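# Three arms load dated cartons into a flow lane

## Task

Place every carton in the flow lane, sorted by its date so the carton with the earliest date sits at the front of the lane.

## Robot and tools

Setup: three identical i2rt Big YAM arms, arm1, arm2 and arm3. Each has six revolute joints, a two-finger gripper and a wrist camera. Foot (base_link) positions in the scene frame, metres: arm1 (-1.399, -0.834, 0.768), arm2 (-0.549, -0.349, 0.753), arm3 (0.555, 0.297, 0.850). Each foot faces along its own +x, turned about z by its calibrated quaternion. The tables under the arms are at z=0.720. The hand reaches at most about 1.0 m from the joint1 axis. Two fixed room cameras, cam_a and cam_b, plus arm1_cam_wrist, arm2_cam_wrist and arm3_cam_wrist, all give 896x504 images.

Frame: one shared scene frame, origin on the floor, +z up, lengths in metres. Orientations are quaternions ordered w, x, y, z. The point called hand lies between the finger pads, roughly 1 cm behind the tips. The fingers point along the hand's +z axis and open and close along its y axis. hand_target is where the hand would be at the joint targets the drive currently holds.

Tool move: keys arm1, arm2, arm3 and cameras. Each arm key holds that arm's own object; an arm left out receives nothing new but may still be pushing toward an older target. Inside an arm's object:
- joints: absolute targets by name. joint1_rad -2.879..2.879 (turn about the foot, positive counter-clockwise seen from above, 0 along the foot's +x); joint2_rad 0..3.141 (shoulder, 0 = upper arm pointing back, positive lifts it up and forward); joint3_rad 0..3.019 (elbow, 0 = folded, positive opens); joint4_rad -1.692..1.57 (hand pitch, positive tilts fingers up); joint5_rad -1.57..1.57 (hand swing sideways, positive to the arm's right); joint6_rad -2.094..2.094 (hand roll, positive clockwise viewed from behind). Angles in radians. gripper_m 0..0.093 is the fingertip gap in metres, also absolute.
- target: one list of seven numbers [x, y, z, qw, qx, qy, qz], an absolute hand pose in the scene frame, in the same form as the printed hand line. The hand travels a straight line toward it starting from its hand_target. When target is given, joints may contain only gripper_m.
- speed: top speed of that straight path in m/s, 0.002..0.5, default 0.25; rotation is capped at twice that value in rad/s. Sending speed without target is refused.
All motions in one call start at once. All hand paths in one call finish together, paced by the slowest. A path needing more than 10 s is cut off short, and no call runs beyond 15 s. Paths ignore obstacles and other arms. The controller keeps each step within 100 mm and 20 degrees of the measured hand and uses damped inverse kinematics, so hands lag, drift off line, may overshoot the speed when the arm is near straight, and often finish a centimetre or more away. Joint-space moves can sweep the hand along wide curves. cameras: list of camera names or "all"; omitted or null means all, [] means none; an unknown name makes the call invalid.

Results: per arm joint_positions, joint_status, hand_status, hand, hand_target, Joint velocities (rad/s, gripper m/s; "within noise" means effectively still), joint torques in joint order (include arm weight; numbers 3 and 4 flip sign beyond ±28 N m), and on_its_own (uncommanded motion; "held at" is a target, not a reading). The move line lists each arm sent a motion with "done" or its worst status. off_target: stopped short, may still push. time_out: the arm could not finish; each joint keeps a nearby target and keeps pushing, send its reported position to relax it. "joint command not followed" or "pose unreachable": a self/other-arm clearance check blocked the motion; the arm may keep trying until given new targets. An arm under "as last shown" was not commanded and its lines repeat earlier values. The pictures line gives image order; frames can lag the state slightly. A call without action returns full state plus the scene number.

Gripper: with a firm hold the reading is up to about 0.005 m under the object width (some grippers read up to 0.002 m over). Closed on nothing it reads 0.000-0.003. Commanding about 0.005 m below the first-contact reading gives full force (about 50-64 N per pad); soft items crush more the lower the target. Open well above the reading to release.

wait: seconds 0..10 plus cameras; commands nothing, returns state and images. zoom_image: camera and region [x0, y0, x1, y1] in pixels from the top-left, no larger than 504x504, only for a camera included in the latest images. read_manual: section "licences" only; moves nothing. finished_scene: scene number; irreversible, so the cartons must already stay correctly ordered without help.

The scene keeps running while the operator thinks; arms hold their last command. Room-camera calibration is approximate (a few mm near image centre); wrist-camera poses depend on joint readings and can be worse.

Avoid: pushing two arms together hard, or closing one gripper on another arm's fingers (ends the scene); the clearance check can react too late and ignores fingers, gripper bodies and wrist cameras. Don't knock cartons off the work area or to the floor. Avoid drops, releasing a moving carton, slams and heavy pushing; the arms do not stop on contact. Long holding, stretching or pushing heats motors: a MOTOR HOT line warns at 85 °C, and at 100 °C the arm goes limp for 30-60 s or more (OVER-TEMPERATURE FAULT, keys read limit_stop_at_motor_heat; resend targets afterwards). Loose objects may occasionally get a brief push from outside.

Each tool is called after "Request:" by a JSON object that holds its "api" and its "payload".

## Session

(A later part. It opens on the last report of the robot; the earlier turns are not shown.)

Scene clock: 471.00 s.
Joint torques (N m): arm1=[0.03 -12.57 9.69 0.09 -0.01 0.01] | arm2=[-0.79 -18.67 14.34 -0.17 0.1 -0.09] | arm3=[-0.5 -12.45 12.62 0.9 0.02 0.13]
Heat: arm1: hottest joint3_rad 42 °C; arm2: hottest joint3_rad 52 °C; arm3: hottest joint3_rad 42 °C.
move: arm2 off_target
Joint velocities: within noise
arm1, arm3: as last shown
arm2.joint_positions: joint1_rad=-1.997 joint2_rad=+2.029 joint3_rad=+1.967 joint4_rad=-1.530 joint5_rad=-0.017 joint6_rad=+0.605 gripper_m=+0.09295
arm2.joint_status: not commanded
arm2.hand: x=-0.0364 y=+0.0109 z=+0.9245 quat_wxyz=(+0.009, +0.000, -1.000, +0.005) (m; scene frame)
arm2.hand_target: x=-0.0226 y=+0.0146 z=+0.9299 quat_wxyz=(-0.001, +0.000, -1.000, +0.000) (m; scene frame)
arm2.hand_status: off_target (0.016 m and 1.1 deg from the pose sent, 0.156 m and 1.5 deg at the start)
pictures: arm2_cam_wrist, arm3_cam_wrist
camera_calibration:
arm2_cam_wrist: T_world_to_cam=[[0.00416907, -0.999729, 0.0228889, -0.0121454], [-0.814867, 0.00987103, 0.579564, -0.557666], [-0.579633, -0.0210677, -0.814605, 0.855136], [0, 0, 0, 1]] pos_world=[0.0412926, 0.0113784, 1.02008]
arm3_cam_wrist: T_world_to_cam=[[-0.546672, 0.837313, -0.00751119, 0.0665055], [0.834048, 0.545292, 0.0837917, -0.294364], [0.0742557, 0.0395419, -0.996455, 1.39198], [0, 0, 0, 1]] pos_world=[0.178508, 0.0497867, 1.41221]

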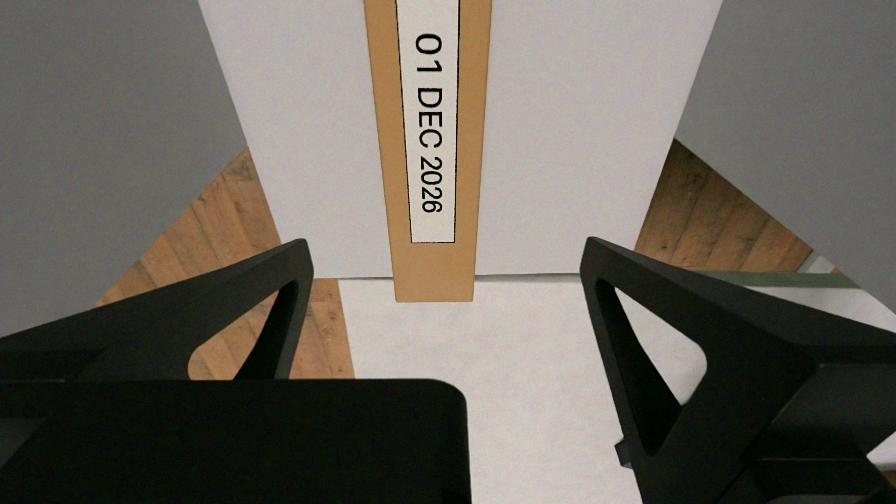

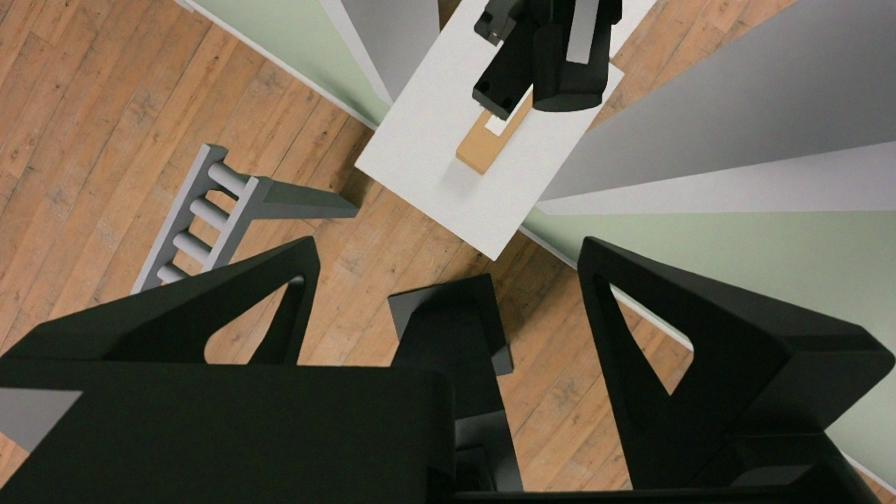

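Request:
{"api": "move", "payload": {"arm2": {"target": [-0.26, -0.14, 0.97, 0.0, 0.0, -1.0, 0.0], "speed": 0.3}, "cameras": []}}

Request:
{"api": "move", "payload": {"arm2": {"joints": {"joint1_rad": -0.3, "joint6_rad": 0.0}}, "arm3": {"target": [0.02, 0.025, 0.92, 0.0, -1.0, 0.0, 0.0], "speed": 0.25}, "cameras": ["arm3_cam_wrist", "cam_b"]}}

Scene clock: 479.27 s.
Joint torques (N m): arm1=[0.15 -12.63 9.68 0.1 -0.01 0.02] | arm2=[0.38 -7.71 8.92 -0.02 0.09 0.05] | arm3=[-0.62 -12.57 12.57 0.91 0.02 0.14]
Heat: arm1: hottest joint3_rad 42 °C; arm2: hottest joint3_rad 52 °C; arm3: hottest joint3_rad 42 °C.
move: arm2 done
Joint velocities: within noise
arm1: as last shown
arm2.joint_positions: joint1_rad=-1.997 joint2_rad=+1.276 joint3_rad=+1.163 joint4_rad=-1.432 joint5_rad=-0.017 joint6_rad=+0.605 gripper_m=+0.09295
arm2.joint_status: not commanded
arm2.hand: x=-0.2538 y=-0.1384 z=+0.9773 quat_wxyz=(-0.011, +0.000, -1.000, -0.008) (m; scene frame)
arm2.hand_target: x=-0.2600 y=-0.1400 z=+0.9702 quat_wxyz=(+0.000, +0.000, -1.000, +0.000) (m; scene frame)
arm2.hand_status: done (0.010 m and 1.6 deg from the pose sent, 0.273 m and 1.1 deg at the start)
arm3.joint_positions: joint1_rad=-0.252 joint2_rad=+1.212 joint3_rad=+1.588 joint4_rad=-1.391 joint5_rad=+0.000 joint6_rad=-0.007 gripper_m=+0.09399
arm3.joint_status: not commanded
arm3.hand: x=+0.1887 y=+0.0564 z=+1.2898 quat_wxyz=(-0.078, -0.920, -0.280, +0.262) (m; scene frame)
arm3.hand_target: x=+0.1906 y=+0.0620 z=+1.2991 quat_wxyz=(-0.080, -0.920, -0.273, +0.269) (m; scene frame)
arm3.hand_status: not commanded
pictures: none
No camera images: "cameras" was empty.

Scene clock: 481.93 s.
Joint torques (N m): arm1=[0.09 -12.63 9.69 0.09 -0.01 0.02] | arm2=[0.44 -7.82 8.94 -0.02 -0.01 -0.11] | arm3=[-0.73 -23.12 14.24 -0.05 -0.02 0.17]
Heat: arm1: hottest joint3_rad 42 °C; arm2: hottest joint3_rad 52 °C; arm3: hottest joint3_rad 43 °C.
move: arm2 done; arm3 off_target
Joint velocities: within noise
arm1.joint_positions: joint1_rad=+1.309 joint2_rad=+1.396 joint3_rad=+1.494 joint4_rad=-1.490 joint5_rad=+0.005 joint6_rad=+0.008 gripper_m=+0.09294
arm1.joint_status: not commanded
arm1.hand: x=-1.0713 y=-1.1390 z=+1.0773 quat_wxyz=(-0.082, -0.366, -0.926, +0.032) (m; scene frame)
arm1.hand_target: x=-1.0741 y=-1.1413 z=+1.0780 quat_wxyz=(-0.079, -0.369, -0.926, +0.030) (m; scene frame)
arm1.hand_status: not commanded
arm2.joint_positions: joint1_rad=-0.307 joint2_rad=+1.276 joint3_rad=+1.163 joint4_rad=-1.432 joint5_rad=-0.016 joint6_rad=+0.010 gripper_m=+0.09298
arm2.joint_status: all done
arm2.hand: x=-0.7927 y=-0.0764 z=+0.9715 quat_wxyz=(+0.005, +0.910, -0.415, -0.009) (m; scene frame)
arm2.hand_target: x=-0.7904 y=-0.0826 z=+0.9646 quat_wxyz=(+0.010, +0.913, -0.408, +0.004) (m; scene frame)
arm2.hand_status: not commanded
arm3.joint_positions: joint1_rad=-0.355 joint2_rad=+1.976 joint3_rad=+1.602 joint4_rad=-1.211 joint5_rad=+0.003 joint6_rad=+0.464 gripper_m=+0.09399
arm3.joint_status: not commanded
arm3.hand: x=+0.0349 y=+0.0273 z=+0.9154 quat_wxyz=(+0.005, -1.000, -0.009, -0.006) (m; scene frame)
arm3.hand_target: x=+0.0204 y=+0.0253 z=+0.9201 quat_wxyz=(+0.000, -1.000, +0.000, +0.000) (m; scene frame)
arm3.hand_status: off_target (0.016 m and 1.4 deg from the pose sent, 0.408 m and 46.1 deg at the start)
pictures: arm3_cam_wrist, cam_b
camera_calibration:
arm3_cam_wrist: T_world_to_cam=[[-0.00184077, 0.999973, 0.00709846, -0.0328009], [0.795557, -0.0028364, 0.605873, -0.580447], [0.605877, 0.0067625, -0.79553, 0.82994], [0, 0, 0, 1]] pos_world=[-0.0411229, 0.0255412, 1.01215]

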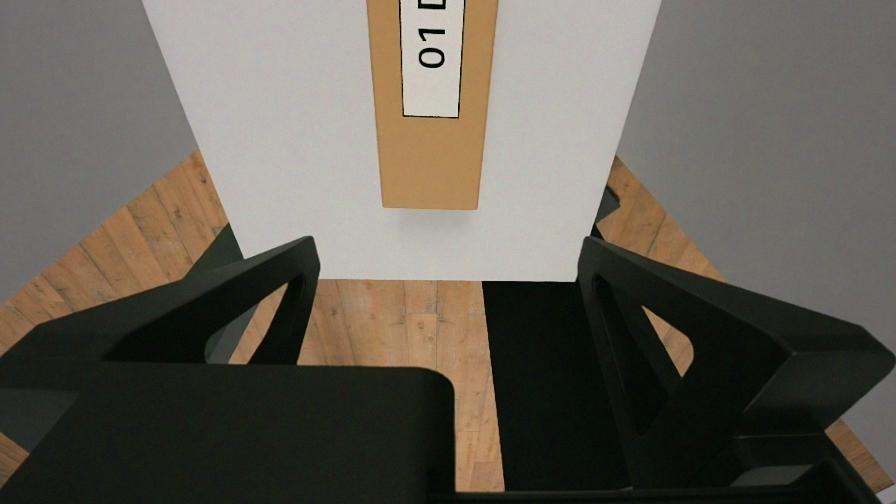

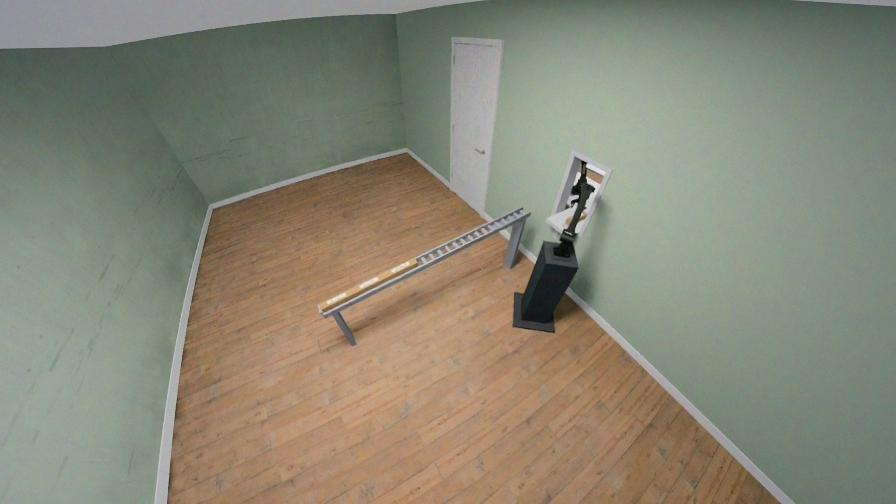

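Request:
{"api": "move", "payload": {"cameras": ["arm3_cam_wrist", "arm2_cam_wrist"]}}

Scene clock: 505.97 s.
Joint torques (N m): arm1=[0.09 -12.57 9.66 0.09 0 0.01] | arm2=[0.5 -7.77 8.92 -0.03 -0.01 -0.11] | arm3=[-0.67 -23 14.27 -0.01 -0.02 0.16]
Heat: arm1: hottest joint3_rad 42 °C; arm2: hottest joint3_rad 51 °C; arm3: hottest joint3_rad 48 °C.
Joint velocities: within noise
arm1.joint_positions: joint1_rad=+1.309 joint2_rad=+1.396 joint3_rad=+1.494 joint4_rad=-1.490 joint5_rad=+0.005 joint6_rad=+0.008 gripper_m=+0.09294
arm1.joint_status: not commanded
arm1.hand: x=-1.0713 y=-1.1390 z=+1.0773 quat_wxyz=(-0.082, -0.366, -0.926, +0.032) (m; scene frame)
arm1.hand_target: x=-1.0741 y=-1.1413 z=+1.0780 quat_wxyz=(-0.079, -0.369, -0.926, +0.030) (m; scene frame)
arm1.hand_status: not commanded
arm2.joint_positions: joint1_rad=-0.307 joint2_rad=+1.276 joint3_rad=+1.163 joint4_rad=-1.432 joint5_rad=-0.016 joint6_rad=+0.010 gripper_m=+0.09298
arm2.joint_status: all done
arm2.hand: x=-0.7927 y=-0.0764 z=+0.9715 quat_wxyz=(+0.005, +0.910, -0.415, -0.009) (m; scene frame)
arm2.hand_target: x=-0.7904 y=-0.0826 z=+0.9646 quat_wxyz=(+0.010, +0.913, -0.408, +0.004) (m; scene frame)
arm2.hand_status: not commanded
arm3.joint_positions: joint1_rad=-0.355 joint2_rad=+1.976 joint3_rad=+1.602 joint4_rad=-1.211 joint5_rad=+0.003 joint6_rad=+0.464 gripper_m=+0.09399
arm3.joint_status: not commanded
arm3.hand: x=+0.0350 y=+0.0273 z=+0.9154 quat_wxyz=(+0.005, -1.000, -0.009, -0.007) (m; scene frame)
arm3.hand_target: x=+0.0204 y=+0.0253 z=+0.9201 quat_wxyz=(+0.000, -1.000, +0.000, +0.000) (m; scene frame)
arm3.hand_status: off_target (0.016 m and 1.4 deg from the pose sent, 0.408 m and 46.1 deg at the start)
pictures: arm2_cam_wrist, arm3_cam_wrist
camera_calibration:
arm2_cam_wrist: T_world_to_cam=[[0.752346, 0.658759, -0.00344511, 0.648106], [0.54894, -0.624017, 0.556119, -0.144805], [0.364198, -0.420285, -0.831096, 1.18698], [0, 0, 0, 1]] pos_world=[-0.840406, -0.0184374, 1.06925]
arm3_cam_wrist: T_world_to_cam=[[-0.00146246, 0.999973, 0.00725622, -0.0329443], [0.795341, -0.00323532, 0.606153, -0.58081], [0.60616, 0.00665765, -0.795315, 0.829676], [0, 0, 0, 1]] pos_world=[-0.0410228, 0.0255406, 1.01215]

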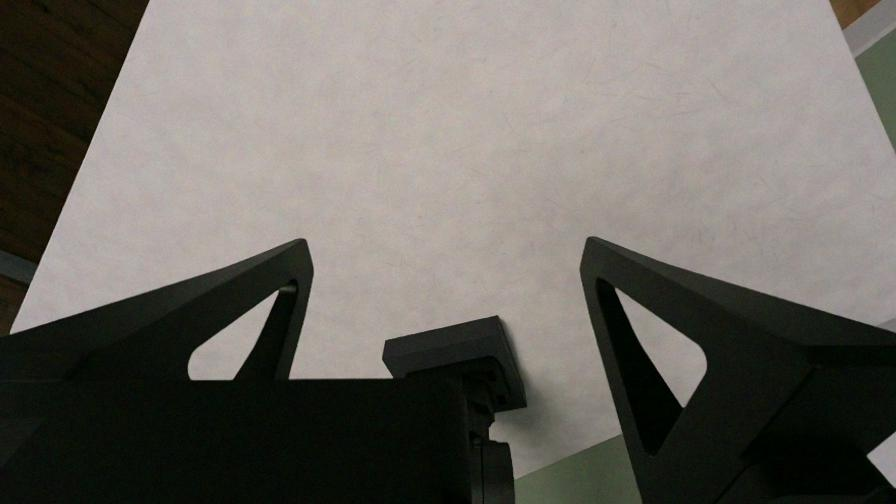

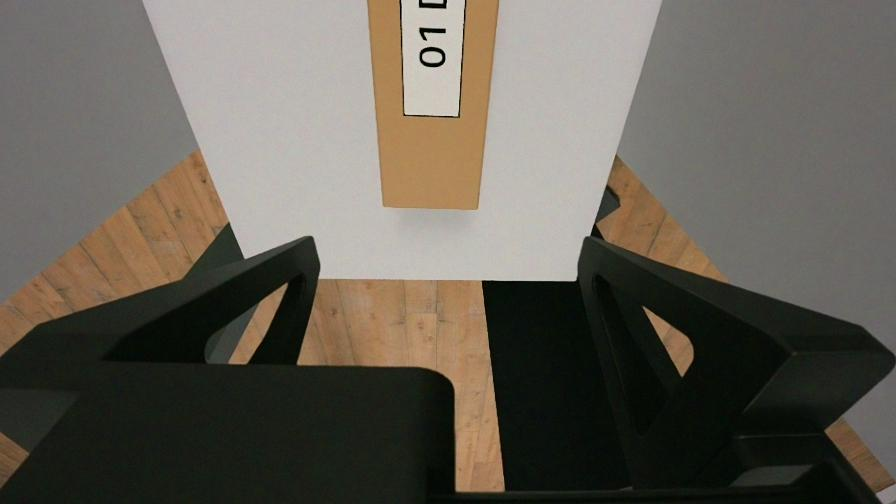

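Request:
{"api": "move", "payload": {"arm3": {"target": [-0.06, 0.015, 0.86, 0, -1, 0, 0], "speed": 0.25}, "arm2": {"joints": {"joint1_rad": 1.79, "joint2_rad": 1.35, "joint3_rad": 1.6, "joint4_rad": -1.6, "joint5_rad": 0, "joint6_rad": -0.42, "gripper_m": 0.093}}, "cameras": ["arm3_cam_wrist", "arm2_cam_wrist"]}}

Scene clock: 515.03 s.
Joint torques (N m): arm1=[-0.03 -12.63 9.69 0.09 -0.01 0.02] | arm2=[0.32 -9.88 13.81 0.31 -0.06 -0.11] | arm3=[-0.21 -26.99 14.38 0.03 -0.01 -0.01]
Heat: arm1: hottest joint3_rad 42 °C; arm2: hottest joint3_rad 51 °C; arm3: hottest joint3_rad 48 °C.
move: arm2 done; arm3 off_target
Joint velocities: within noise
arm1: as last shown
arm2.joint_positions: joint1_rad=+1.785 joint2_rad=+1.355 joint3_rad=+1.555 joint4_rad=-1.591 joint5_rad=+0.000 joint6_rad=-0.410 gripper_m=+0.09301
arm2.joint_status: all done
arm2.hand: x=-0.6881 y=-0.7479 z=+1.1055 quat_wxyz=(+0.044, +0.674, +0.733, -0.083) (m; scene frame)
arm2.hand_target: x=-0.6876 y=-0.7519 z=+1.1259 quat_wxyz=(+0.052, +0.667, +0.736, -0.102) (m; scene frame)
arm2.hand_status: not commanded
arm3.joint_positions: joint1_rad=-0.401 joint2_rad=+2.234 joint3_rad=+1.880 joint4_rad=-1.229 joint5_rad=+0.003 joint6_rad=+0.440 gripper_m=+0.09399
arm3.joint_status: not commanded
arm3.hand: x=-0.0478 y=+0.0186 z=+0.8577 quat_wxyz=(+0.004, -1.000, +0.002, -0.006) (m; scene frame)
arm3.hand_target: x=-0.0597 y=+0.0153 z=+0.8601 quat_wxyz=(+0.000, -1.000, +0.000, +0.001) (m; scene frame)
arm3.hand_status: off_target (0.013 m and 0.9 deg from the pose sent, 0.111 m and 1.4 deg at the start)
pictures: arm2_cam_wrist, arm3_cam_wrist
camera_calibration:
arm2_cam_wrist: T_world_to_cam=[[-0.993811, -0.0805756, 0.0764654, -0.830607], [-0.0423556, 0.911228, 0.409719, 0.207417], [-0.102691, 0.403944, -0.909001, 1.35929], [0, 0, 0, 1]] pos_world=[-0.677095, -0.805008, 1.21413]
arm3_cam_wrist: T_world_to_cam=[[0.0202628, 0.999776, 0.0061891, -0.0220055], [0.796, -0.0198779, 0.60497, -0.478632], [0.604957, -0.00733187, -0.796224, 0.835011], [0, 0, 0, 1]] pos_world=[-0.123709, 0.0186086, 0.95455]

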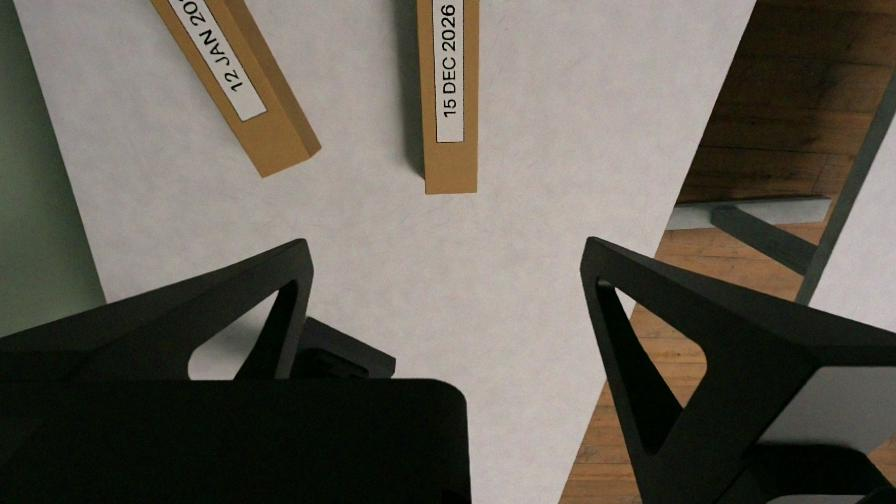

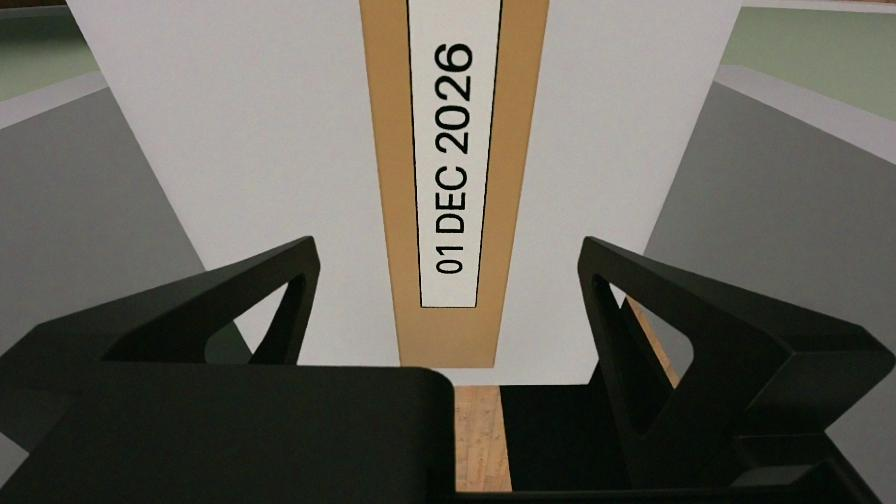

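Request:
{"api": "move", "payload": {"arm3": {"target": [-0.058, 0.013, 0.776, 0, -1, 0, 0], "speed": 0.2}, "arm2": {"target": [-0.706, -0.812, 0.86, 0.0036, 0.669, 0.743, -0.008], "speed": 0.3}, "cameras": ["arm3_cam_wrist", "arm2_cam_wrist"]}}

Scene clock: 530.00 s.
Joint torques (N m): arm1=[0.09 -12.57 9.68 0.1 -0.01 0.01] | arm2=[0.38 -12.57 9.33 0.76 0.02 -0.11] | arm3=[0.26 -26.87 10.07 0.7 -0.01 0.02]
Heat: arm1: hottest joint3_rad 42 °C; arm2: hottest joint3_rad 53 °C; arm3: hottest joint3_rad 47 °C.
move: arm2 done; arm3 off_target
Joint velocities: within noise
arm1: as last shown
arm2.joint_positions: joint1_rad=+1.785 joint2_rad=+1.685 joint3_rad=+1.293 joint4_rad=-1.171 joint5_rad=+0.011 joint6_rad=-0.414 gripper_m=+0.09301
arm2.joint_status: not commanded
arm2.hand: x=-0.7075 y=-0.8091 z=+0.8641 quat_wxyz=(+0.004, +0.675, +0.738, -0.007) (m; scene frame)
arm2.hand_target: x=-0.7060 y=-0.8120 z=+0.8601 quat_wxyz=(+0.004, +0.669, +0.743, -0.008) (m; scene frame)
arm2.hand_status: done (0.005 m and 0.9 deg from the pose sent, 0.254 m and 9.9 deg at the start)
arm3.joint_positions: joint1_rad=-0.401 joint2_rad=+2.322 joint3_rad=+1.864 joint4_rad=-1.093 joint5_rad=+0.003 joint6_rad=+0.440 gripper_m=+0.09399
arm3.joint_status: not commanded
arm3.hand: x=-0.0601 y=+0.0128 z=+0.7950 quat_wxyz=(-0.003, -1.000, +0.002, +0.009) (m; scene frame)
arm3.hand_target: x=-0.0576 y=+0.0133 z=+0.7763 quat_wxyz=(+0.000, -1.000, +0.000, +0.000) (m; scene frame)
arm3.hand_status: off_target (0.019 m and 1.1 deg from the pose sent, 0.083 m and 0.9 deg at the start)
pictures: arm2_cam_wrist, arm3_cam_wrist
camera_calibration:
arm2_cam_wrist: T_world_to_cam=[[-0.995478, -0.0933187, 0.0177473, -0.7971], [-0.0680342, 0.830808, 0.552385, 0.154751], [-0.0662924, 0.54868, -0.8334, 1.2401], [0, 0, 0, 1]] pos_world=[-0.700758, -0.883368, 0.962161]
arm3_cam_wrist: T_world_to_cam=[[0.0202254, 0.999763, -0.0080877, -0.00428587], [0.813449, -0.011752, 0.581517, -0.411436], [0.581284, -0.0183404, -0.813494, 0.804892], [0, 0, 0, 1]] pos_world=[-0.133102, 0.0142117, 0.893997]

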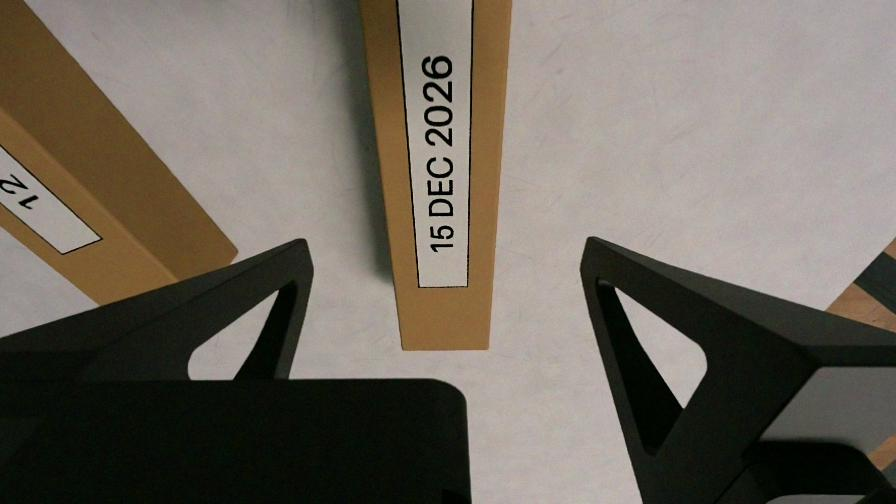

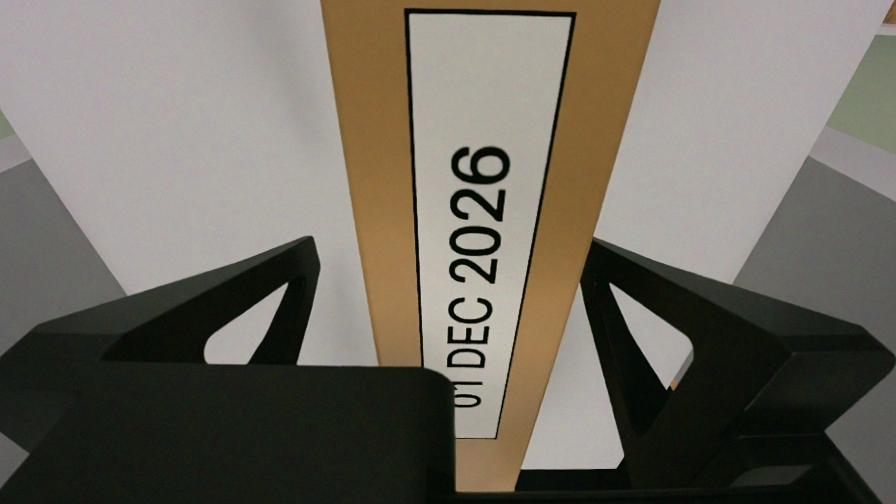

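Request:
{"api": "zoom_image", "payload": {"camera": "arm3_cam_wrist", "region": [400, 180, 700, 480]}}

Scaled by 1.680 from the camera's 896x504 image, which has a finer 1280x720 frame.

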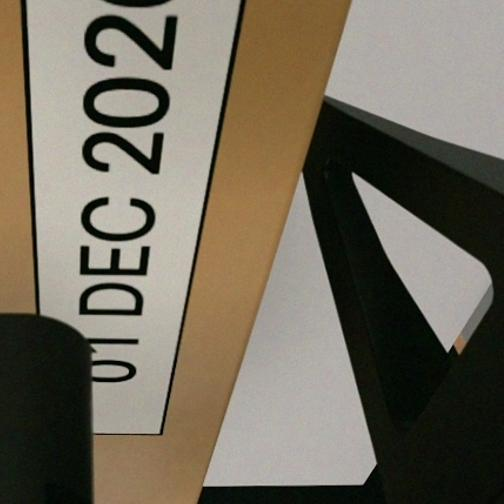

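Request:
{"api": "move", "payload": {"arm3": {"target": [-0.056, 0.020, 0.764, 0, -1, 0, 0], "speed": 0.15}, "arm2": {"target": [-0.706, -0.814, 0.742, 0.0036, 0.669, 0.743, -0.008], "speed": 0.25}, "cameras": ["arm3_cam_wrist", "arm2_cam_wrist"]}}

Scene clock: 546.37 s.
Joint torques (N m): arm1=[0.09 -12.57 9.69 0.1 -0.01 0.01] | arm2=[0.26 -13.63 8.02 0.77 0.02 -0.11] | arm3=[-0.62 -26.46 9.28 0.83 -0.04 -0.04]
Heat: arm1: hottest joint3_rad 42 °C; arm2: hottest joint3_rad 52 °C; arm3: hottest joint3_rad 46 °C.
move: arm2 done; arm3 off_target
Joint velocities: within noise
arm1: as last shown
arm2.joint_positions: joint1_rad=+1.785 joint2_rad=+1.847 joint3_rad=+1.167 joint4_rad=-0.880 joint5_rad=+0.011 joint6_rad=-0.416 gripper_m=+0.09301
arm2.joint_status: not commanded
arm2.hand: x=-0.7072 y=-0.8129 z=+0.7473 quat_wxyz=(+0.005, +0.674, +0.738, -0.008) (m; scene frame)
arm2.hand_target: x=-0.7059 y=-0.8139 z=+0.7420 quat_wxyz=(+0.004, +0.669, +0.743, -0.008) (m; scene frame)
arm2.hand_status: done (0.006 m and 0.8 deg from the pose sent, 0.122 m and 0.9 deg at the start)
arm3.joint_positions: joint1_rad=-0.401 joint2_rad=+2.322 joint3_rad=+1.844 joint4_rad=-1.062 joint5_rad=+0.003 joint6_rad=+0.436 gripper_m=+0.09399
arm3.joint_status: not commanded
arm3.hand: x=-0.0594 y=+0.0131 z=+0.7881 quat_wxyz=(-0.005, -1.000, +0.000, +0.014) (m; scene frame)
arm3.hand_target: x=-0.0554 y=+0.0203 z=+0.7646 quat_wxyz=(+0.000, -1.000, +0.000, +0.000) (m; scene frame)
arm3.hand_status: off_target (0.025 m and 1.7 deg from the pose sent, 0.032 m and 1.1 deg at the start)
pictures: arm2_cam_wrist, arm3_cam_wrist
camera_calibration:
arm2_cam_wrist: T_world_to_cam=[[-0.995328, -0.0947038, 0.0188202, -0.79689], [-0.0687699, 0.832126, 0.550307, 0.224569], [-0.0677769, 0.546441, -0.834751, 1.14291], [0, 0, 0, 1]] pos_world=[-0.70026, -0.886871, 0.84546]
arm3_cam_wrist: T_world_to_cam=[[0.0163385, 0.999784, -0.0128248, -0.00118125], [0.81928, -0.00603391, 0.573362, -0.401332], [0.573161, -0.019875, -0.819202, 0.80296], [0, 0, 0, 1]] pos_world=[-0.131403, 0.0147182, 0.88788]

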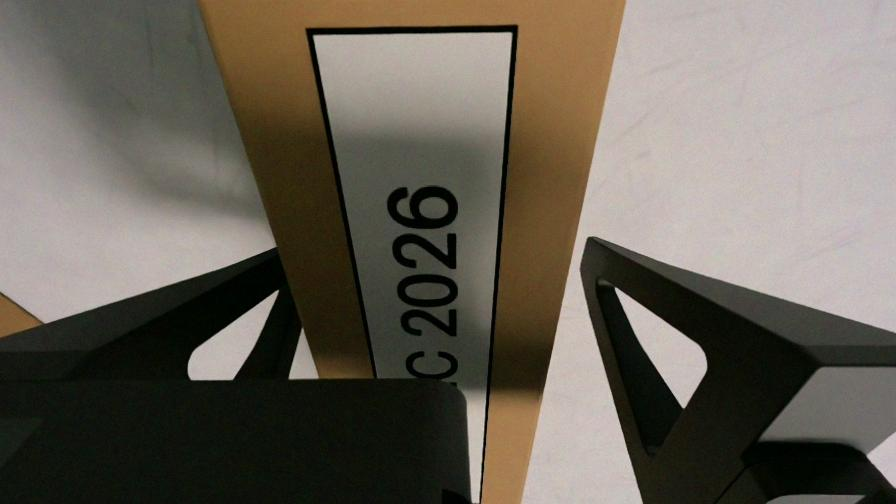

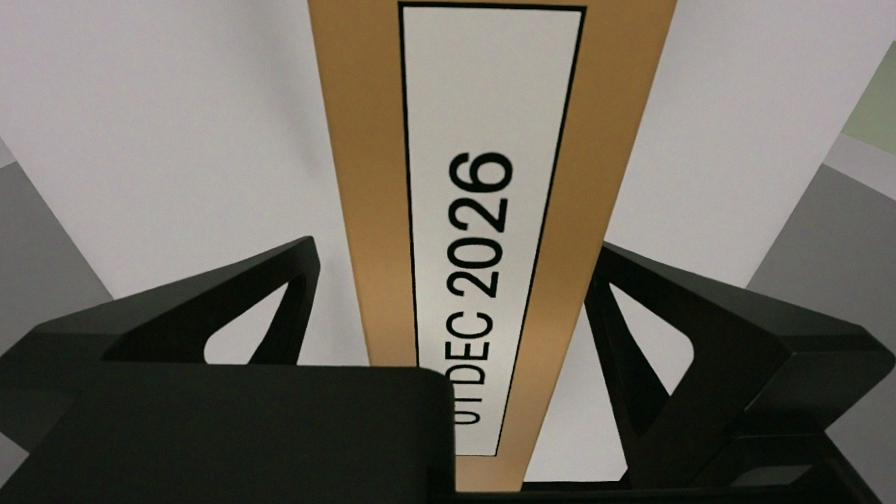

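Request:
{"api": "move", "payload": {"arm3": {"target": [-0.056, 0.022, 0.758, 0.004, -1, 0, -0.01], "speed": 0.15}, "arm2": {"joints": {"gripper_m": 0.053}}, "cameras": ["arm3_cam_wrist"]}}

Request:
{"api": "move", "payload": {"arm3": {"joints": {"gripper_m": 0.053}}, "arm2": {"target": [-0.706, -0.814, 0.88, 0.0036, 0.669, 0.743, -0.008], "speed": 0.25}, "cameras": ["arm3_cam_wrist"]}}

Scene clock: 553.57 s.
Joint torques (N m): arm1=[0.09 -12.57 9.69 0.09 0 0.01] | arm2=[0.21 -13.98 7.91 0.77 0.07 -0.11] | arm3=[-0.85 -26.29 11.1 0.12 -0.03 -0.05]
Heat: arm1: hottest joint3_rad 42 °C; arm2: hottest joint3_rad 50 °C; arm3: hottest joint3_rad 45 °C.
move: arm2 off_target; arm3 off_target
Joint velocities: within noise
arm1: as last shown
arm2.joint_positions: joint1_rad=+1.786 joint2_rad=+1.847 joint3_rad=+1.167 joint4_rad=-0.880 joint5_rad=+0.009 joint6_rad=-0.416 gripper_m=+0.06063
arm2.joint_status: gripper_m off_target (ended at +0.06065, target +0.05300)
arm2.hand: x=-0.7066 y=-0.8131 z=+0.7473 quat_wxyz=(+0.005, +0.674, +0.739, -0.008) (m; scene frame)
arm2.hand_target: x=-0.7059 y=-0.8139 z=+0.7420 quat_wxyz=(+0.004, +0.669, +0.743, -0.008) (m; scene frame)
arm2.hand_status: not commanded
arm3.joint_positions: joint1_rad=-0.401 joint2_rad=+2.344 joint3_rad=+1.844 joint4_rad=-1.065 joint5_rad=+0.002 joint6_rad=+0.433 gripper_m=+0.09399
arm3.joint_status: not commanded
arm3.hand: x=-0.0545 y=+0.0152 z=+0.7739 quat_wxyz=(+0.000, -1.000, -0.001, +0.002) (m; scene frame)
arm3.hand_target: x=-0.0556 y=+0.0222 z=+0.7583 quat_wxyz=(+0.004, -1.000, +0.000, -0.010) (m; scene frame)
arm3.hand_status: off_target (0.017 m and 1.5 deg from the pose sent, 0.032 m and 2.9 deg at the start)
pictures: arm3_cam_wrist
camera_calibration:
arm3_cam_wrist: T_world_to_cam=[[0.0134404, 0.999906, -0.00266717, -0.0114612], [0.805516, -0.00924704, 0.592502, -0.412633], [0.592422, -0.0101119, -0.805565, 0.778914], [0, 0, 0, 1]] pos_world=[-0.128909, 0.0155208, 0.871921]

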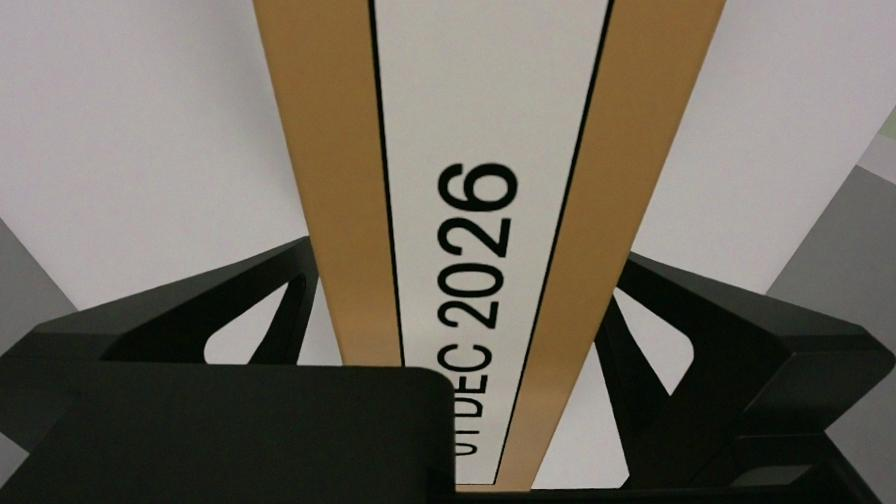

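Scene clock: 554.97 s.
Joint torques (N m): arm1=[0.09 -12.51 9.7 0.09 -0.01 0.01] | arm2=[0.44 -13.16 13.83 -0.2 0.01 -0.08] | arm3=[-0.5 -26.52 11.12 0.16 -0.03 -0.03]
Heat: arm1: hottest joint3_rad 42 °C; arm2: hottest joint3_rad 50 °C; arm3: hottest joint3_rad 45 °C.
move: arm2 off_target; arm3 off_target
Joint velocities: within noise
arm1: as last shown
arm2.joint_positions: joint1_rad=+1.786 joint2_rad=+1.671 joint3_rad=+1.268 joint4_rad=-1.202 joint5_rad=+0.011 joint6_rad=-0.416 gripper_m=+0.06063
arm2.joint_status: not commanded
arm2.hand: x=-0.7016 y=-0.7929 z=+0.8616 quat_wxyz=(-0.004, +0.674, +0.739, +0.013) (m; scene frame)
arm2.hand_target: x=-0.7055 y=-0.8129 z=+0.8804 quat_wxyz=(+0.004, +0.669, +0.743, -0.008) (m; scene frame)
arm2.hand_status: off_target (0.028 m and 2.6 deg from the pose sent, 0.133 m and 0.8 deg at the start)
arm3.joint_positions: joint1_rad=-0.402 joint2_rad=+2.344 joint3_rad=+1.844 joint4_rad=-1.067 joint5_rad=+0.002 joint6_rad=+0.432 gripper_m=+0.05856
arm3.joint_status: gripper_m off_target (ended at +0.05858, target +0.05300)
arm3.hand: x=-0.0545 y=+0.0160 z=+0.7739 quat_wxyz=(+0.000, -1.000, -0.001, +0.001) (m; scene frame)
arm3.hand_target: x=-0.0556 y=+0.0222 z=+0.7583 quat_wxyz=(+0.004, -1.000, +0.000, -0.010) (m; scene frame)
arm3.hand_status: not commanded
pictures: arm3_cam_wrist
camera_calibration:
arm3_cam_wrist: T_world_to_cam=[[0.0138367, 0.999902, -0.00199648, -0.0127929], [0.804706, -0.00995032, 0.593591, -0.413529], [0.593513, -0.00981989, -0.804765, 0.778342], [0, 0, 0, 1]] pos_world=[-0.129009, 0.0163201, 0.871823]

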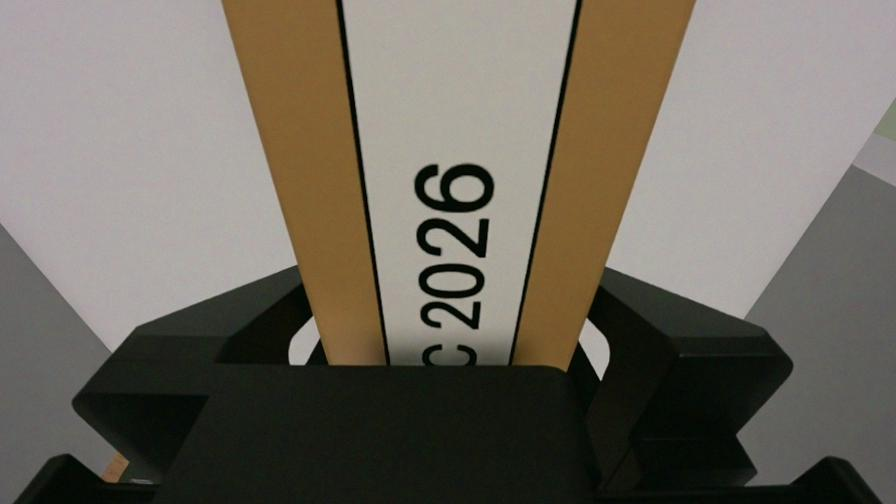

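Request:
{"api": "move", "payload": {"arm3": {"target": [-0.05, 0.016, 0.96, 0, -1, 0, 0.012], "speed": 0.25}, "arm2": {"joints": {"joint1_rad": 0.6, "joint2_rad": 1.35, "joint3_rad": 1.25, "joint4_rad": -1.45, "joint5_rad": 0, "joint6_rad": 0.0}}, "cameras": ["arm3_cam_wrist", "cam_b"]}}

Scene clock: 573.97 s.
Joint torques (N m): arm1=[0.15 -12.57 9.69 0.12 0 0.02] | arm2=[-0.38 -9.76 9.98 -0.05 -0.09 0.08] | arm3=[0.44 -28.57 15.92 -0.01 0.18 0.14]
Heat: arm1: hottest joint3_rad 42 °C; arm2: hottest joint3_rad 51 °C; arm3: hottest joint3_rad 44 °C.
move: arm2 done; arm3 off_target
Joint velocities: within noise
arm1: as last shown
arm2.joint_positions: joint1_rad=+0.605 joint2_rad=+1.355 joint3_rad=+1.251 joint4_rad=-1.441 joint5_rad=+0.001 joint6_rad=-0.010 gripper_m=+0.06066
arm2.joint_status: all done
arm2.hand: x=-0.9433 y=-0.3715 z=+0.9795 quat_wxyz=(+0.006, +0.999, +0.038, -0.009) (m; scene frame)
arm2.hand_target: x=-0.9404 y=-0.3695 z=+0.9805 quat_wxyz=(+0.006, +1.000, +0.030, -0.006) (m; scene frame)
arm2.hand_status: not commanded
arm3.joint_positions: joint1_rad=-0.402 joint2_rad=+2.139 joint3_rad=+1.927 joint4_rad=-1.387 joint5_rad=+0.008 joint6_rad=+0.432 gripper_m=+0.05856
arm3.joint_status: not commanded
arm3.hand: x=-0.0355 y=+0.0260 z=+0.9361 quat_wxyz=(+0.009, -1.000, -0.001, -0.012) (m; scene frame)
arm3.hand_target: x=-0.0488 y=+0.0166 z=+0.9601 quat_wxyz=(+0.000, -1.000, +0.000, +0.012) (m; scene frame)
arm3.hand_status: off_target (0.030 m and 3.0 deg from the pose sent, 0.186 m and 1.2 deg at the start)
pictures: arm3_cam_wrist, cam_b
camera_calibration:
arm3_cam_wrist: T_world_to_cam=[[0.0135086, 0.999769, 0.0166902, -0.0402127], [0.788529, -0.0209153, 0.614642, -0.544981], [0.614849, 0.00485777, -0.78863, 0.882969], [0, 0, 0, 1]] pos_world=[-0.112616, 0.0245157, 1.03197]

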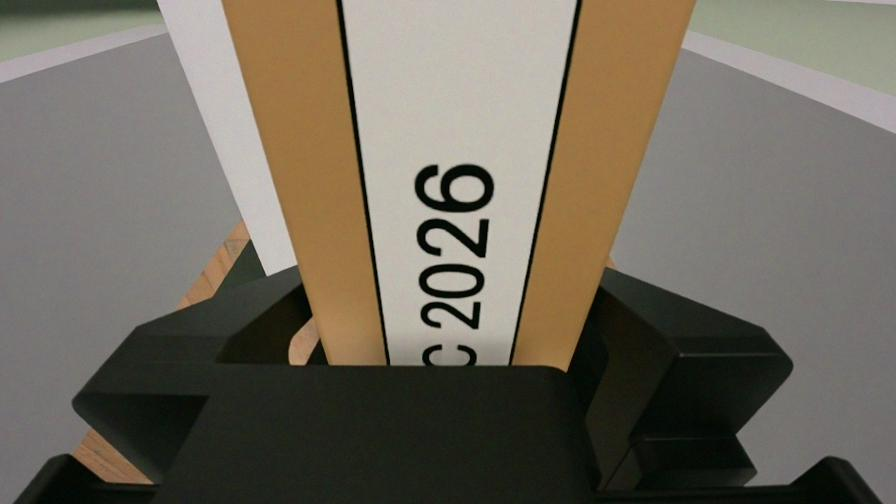

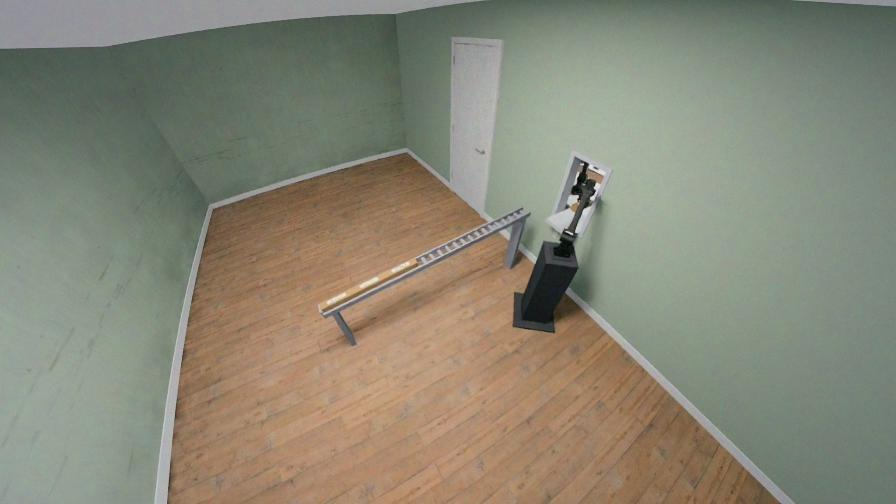

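Request:
{"api": "move", "payload": {"arm3": {"target": [0.22, 0.05, 1.04, 0, -1, 0, 0.004], "speed": 0.3}, "arm2": {"joints": {"joint1_rad": -0.7, "joint6_rad": 0.3}}, "cameras": []}}

Request:
{"api": "move", "payload": {"arm3": {"joints": {"joint1_rad": 1.1, "joint2_rad": 1.35, "joint3_rad": 1.3, "joint4_rad": -1.5, "joint5_rad": 0, "joint6_rad": -1.1}}, "arm2": {"joints": {"joint1_rad": -1.95, "joint6_rad": 0.66}}, "cameras": ["arm3_cam_wrist", "arm2_cam_wrist"]}}

Scene clock: 591.77 s.
Joint torques (N m): arm1=[0.15 -12.57 9.69 0.1 -0.01 0.01] | arm2=[-0.44 -9.88 9.96 -0.05 -0.07 0.08] | arm3=[1.03 -17.14 11.25 0.05 0.12 0.14]
Heat: arm1: hottest joint3_rad 42 °C; arm2: hottest joint3_rad 50 °C; arm3: hottest joint3_rad 48 °C.
move: arm2 done; arm3 done
Joint velocities: within noise
arm1: as last shown
arm2.joint_positions: joint1_rad=-0.694 joint2_rad=+1.355 joint3_rad=+1.251 joint4_rad=-1.441 joint5_rad=+0.002 joint6_rad=+0.291 gripper_m=+0.06068
arm2.joint_status: all done
arm2.hand: x=-0.6801 y=+0.0250 z=+0.9774 quat_wxyz=(-0.006, +0.723, -0.690, -0.004) (m; scene frame)
arm2.hand_target: x=-0.6774 y=+0.0228 z=+0.9784 quat_wxyz=(-0.004, +0.718, -0.696, -0.002) (m; scene frame)
arm2.hand_status: not commanded
arm3.joint_positions: joint1_rad=-0.204 joint2_rad=+1.457 joint3_rad=+1.228 joint4_rad=-1.347 joint5_rad=+0.005 joint6_rad=+0.632 gripper_m=+0.05856
arm3.joint_status: not commanded
arm3.hand: x=+0.2170 y=+0.0521 z=+1.0315 quat_wxyz=(+0.003, -1.000, +0.000, -0.002) (m; scene frame)
arm3.hand_target: x=+0.2200 y=+0.0500 z=+1.0399 quat_wxyz=(+0.000, -1.000, +0.000, +0.004) (m; scene frame)
arm3.hand_status: done (0.009 m and 0.7 deg from the pose sent, 0.277 m and 2.1 deg at the start)
pictures: none
No camera images: "cameras" was empty.

Scene clock: 593.60 s.
Joint torques (N m): arm1=[0.03 -12.63 9.69 0.09 -0.01 0.01] | arm2=[-0.56 -9.82 9.96 -0.06 -0.03 0.08] | arm3=[0.44 -15.21 15.43 -0.06 -0.02 -0.02]
Heat: arm1: hottest joint3_rad 42 °C; arm2: hottest joint3_rad 50 °C; arm3: hottest joint3_rad 48 °C.
move: arm2 done; arm3 done
Joint velocities: within noise
arm1.joint_positions: joint1_rad=+1.309 joint2_rad=+1.396 joint3_rad=+1.494 joint4_rad=-1.490 joint5_rad=+0.005 joint6_rad=+0.008 gripper_m=+0.09294
arm1.joint_status: not commanded
arm1.hand: x=-1.0713 y=-1.1390 z=+1.0773 quat_wxyz=(-0.082, -0.366, -0.926, +0.032) (m; scene frame)
arm1.hand_target: x=-1.0741 y=-1.1413 z=+1.0780 quat_wxyz=(-0.079, -0.369, -0.926, +0.030) (m; scene frame)
arm1.hand_status: not commanded
arm2.joint_positions: joint1_rad=-1.944 joint2_rad=+1.355 joint3_rad=+1.251 joint4_rad=-1.441 joint5_rad=+0.002 joint6_rad=+0.650 gripper_m=+0.06070
arm2.joint_status: all done
arm2.hand: x=-0.2391 y=-0.1065 z=+0.9830 quat_wxyz=(-0.016, +0.004, -1.000, -0.001) (m; scene frame)
arm2.hand_target: x=-0.2404 y=-0.1098 z=+0.9841 quat_wxyz=(-0.013, -0.004, -1.000, -0.001) (m; scene frame)
arm2.hand_status: not commanded
arm3.joint_positions: joint1_rad=+1.094 joint2_rad=+1.363 joint3_rad=+1.249 joint4_rad=-1.491 joint5_rad=-0.001 joint6_rad=-1.092 gripper_m=+0.05866
arm3.joint_status: all done
arm3.hand: x=+0.6879 y=-0.0596 z=+1.0763 quat_wxyz=(+0.006, -0.060, -0.998, -0.016) (m; scene frame)
arm3.hand_target: x=+0.6936 y=-0.0686 z=+1.1004 quat_wxyz=(-0.005, -0.053, -0.999, +0.009) (m; scene frame)
arm3.hand_status: not commanded
pictures: arm2_cam_wrist, arm3_cam_wrist
camera_calibration:
arm2_cam_wrist: T_world_to_cam=[[0.0123509, -0.99987, 0.0103481, -0.115648], [-0.842036, -0.00481882, 0.5394, -0.724193], [-0.53928, -0.0153755, -0.841986, 0.819994], [0, 0, 0, 1]] pos_world=[-0.166162, -0.106515, 1.08225]
arm3_cam_wrist: T_world_to_cam=[[-0.134625, -0.990333, -0.0334142, 0.0703626], [-0.790575, 0.087018, 0.606151, -0.101577], [-0.597383, 0.108019, -0.794648, 1.39572], [0, 0, 0, 1]] pos_world=[0.762948, -0.0722432, 1.17303]

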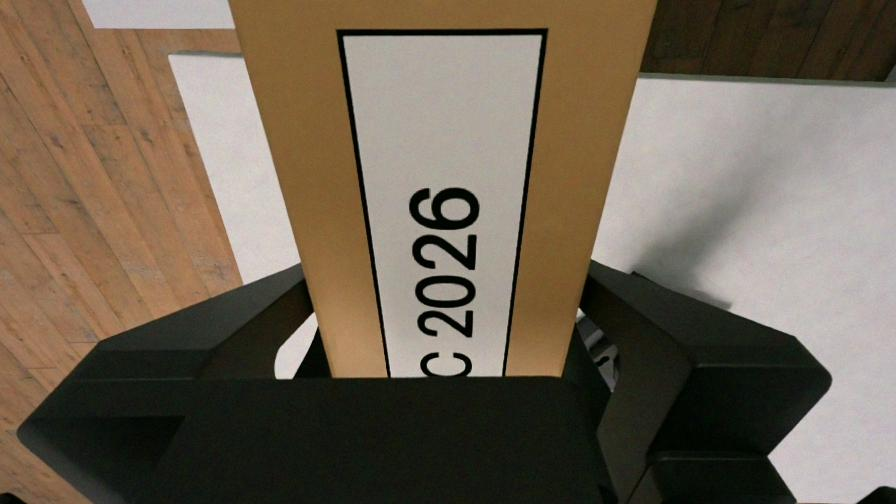

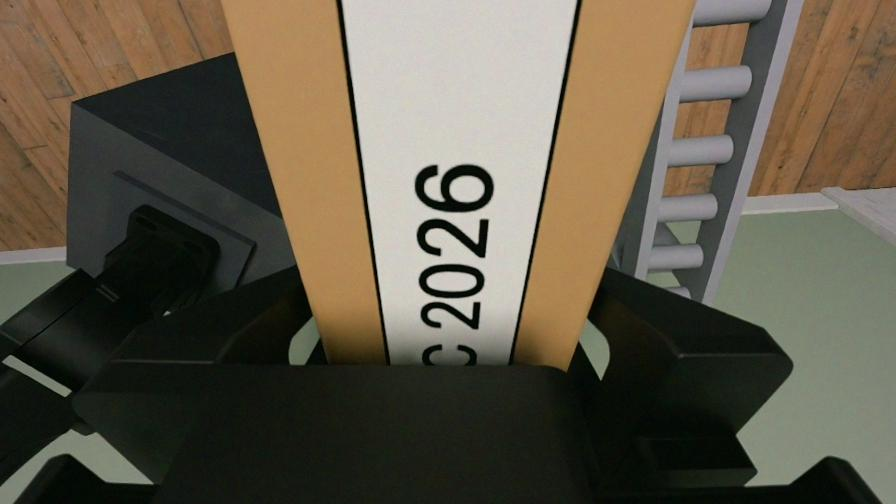

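Request:
{"api": "zoom_image", "payload": {"camera": "arm3_cam_wrist", "region": [596, 0, 896, 300]}}

Scaled by 1.680 from the camera's 896x504 image, which has a finer 1280x720 frame.

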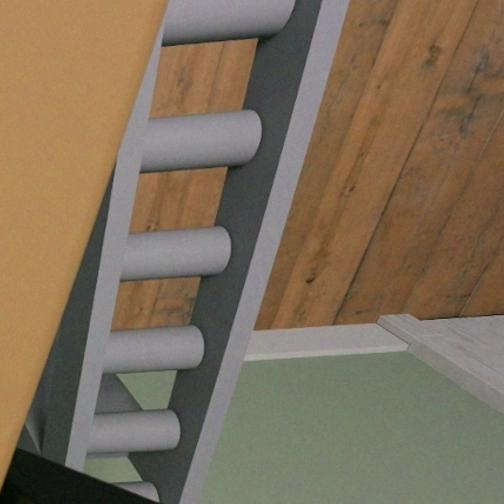

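Request:
{"api": "zoom_image", "payload": {"camera": "arm3_cam_wrist", "region": [640, 30, 800, 190]}}

Scaled by 3.150 from the camera's 896x504 image, which has a finer 1280x720 frame.

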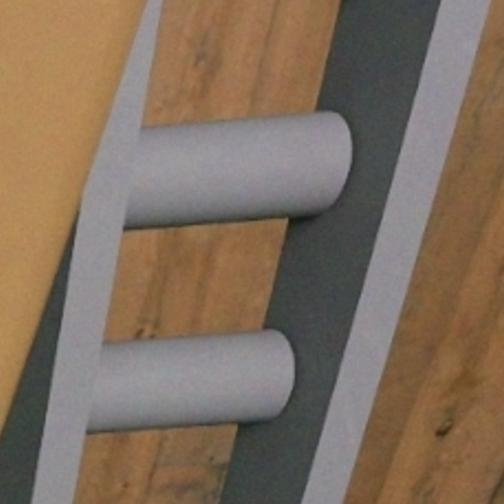

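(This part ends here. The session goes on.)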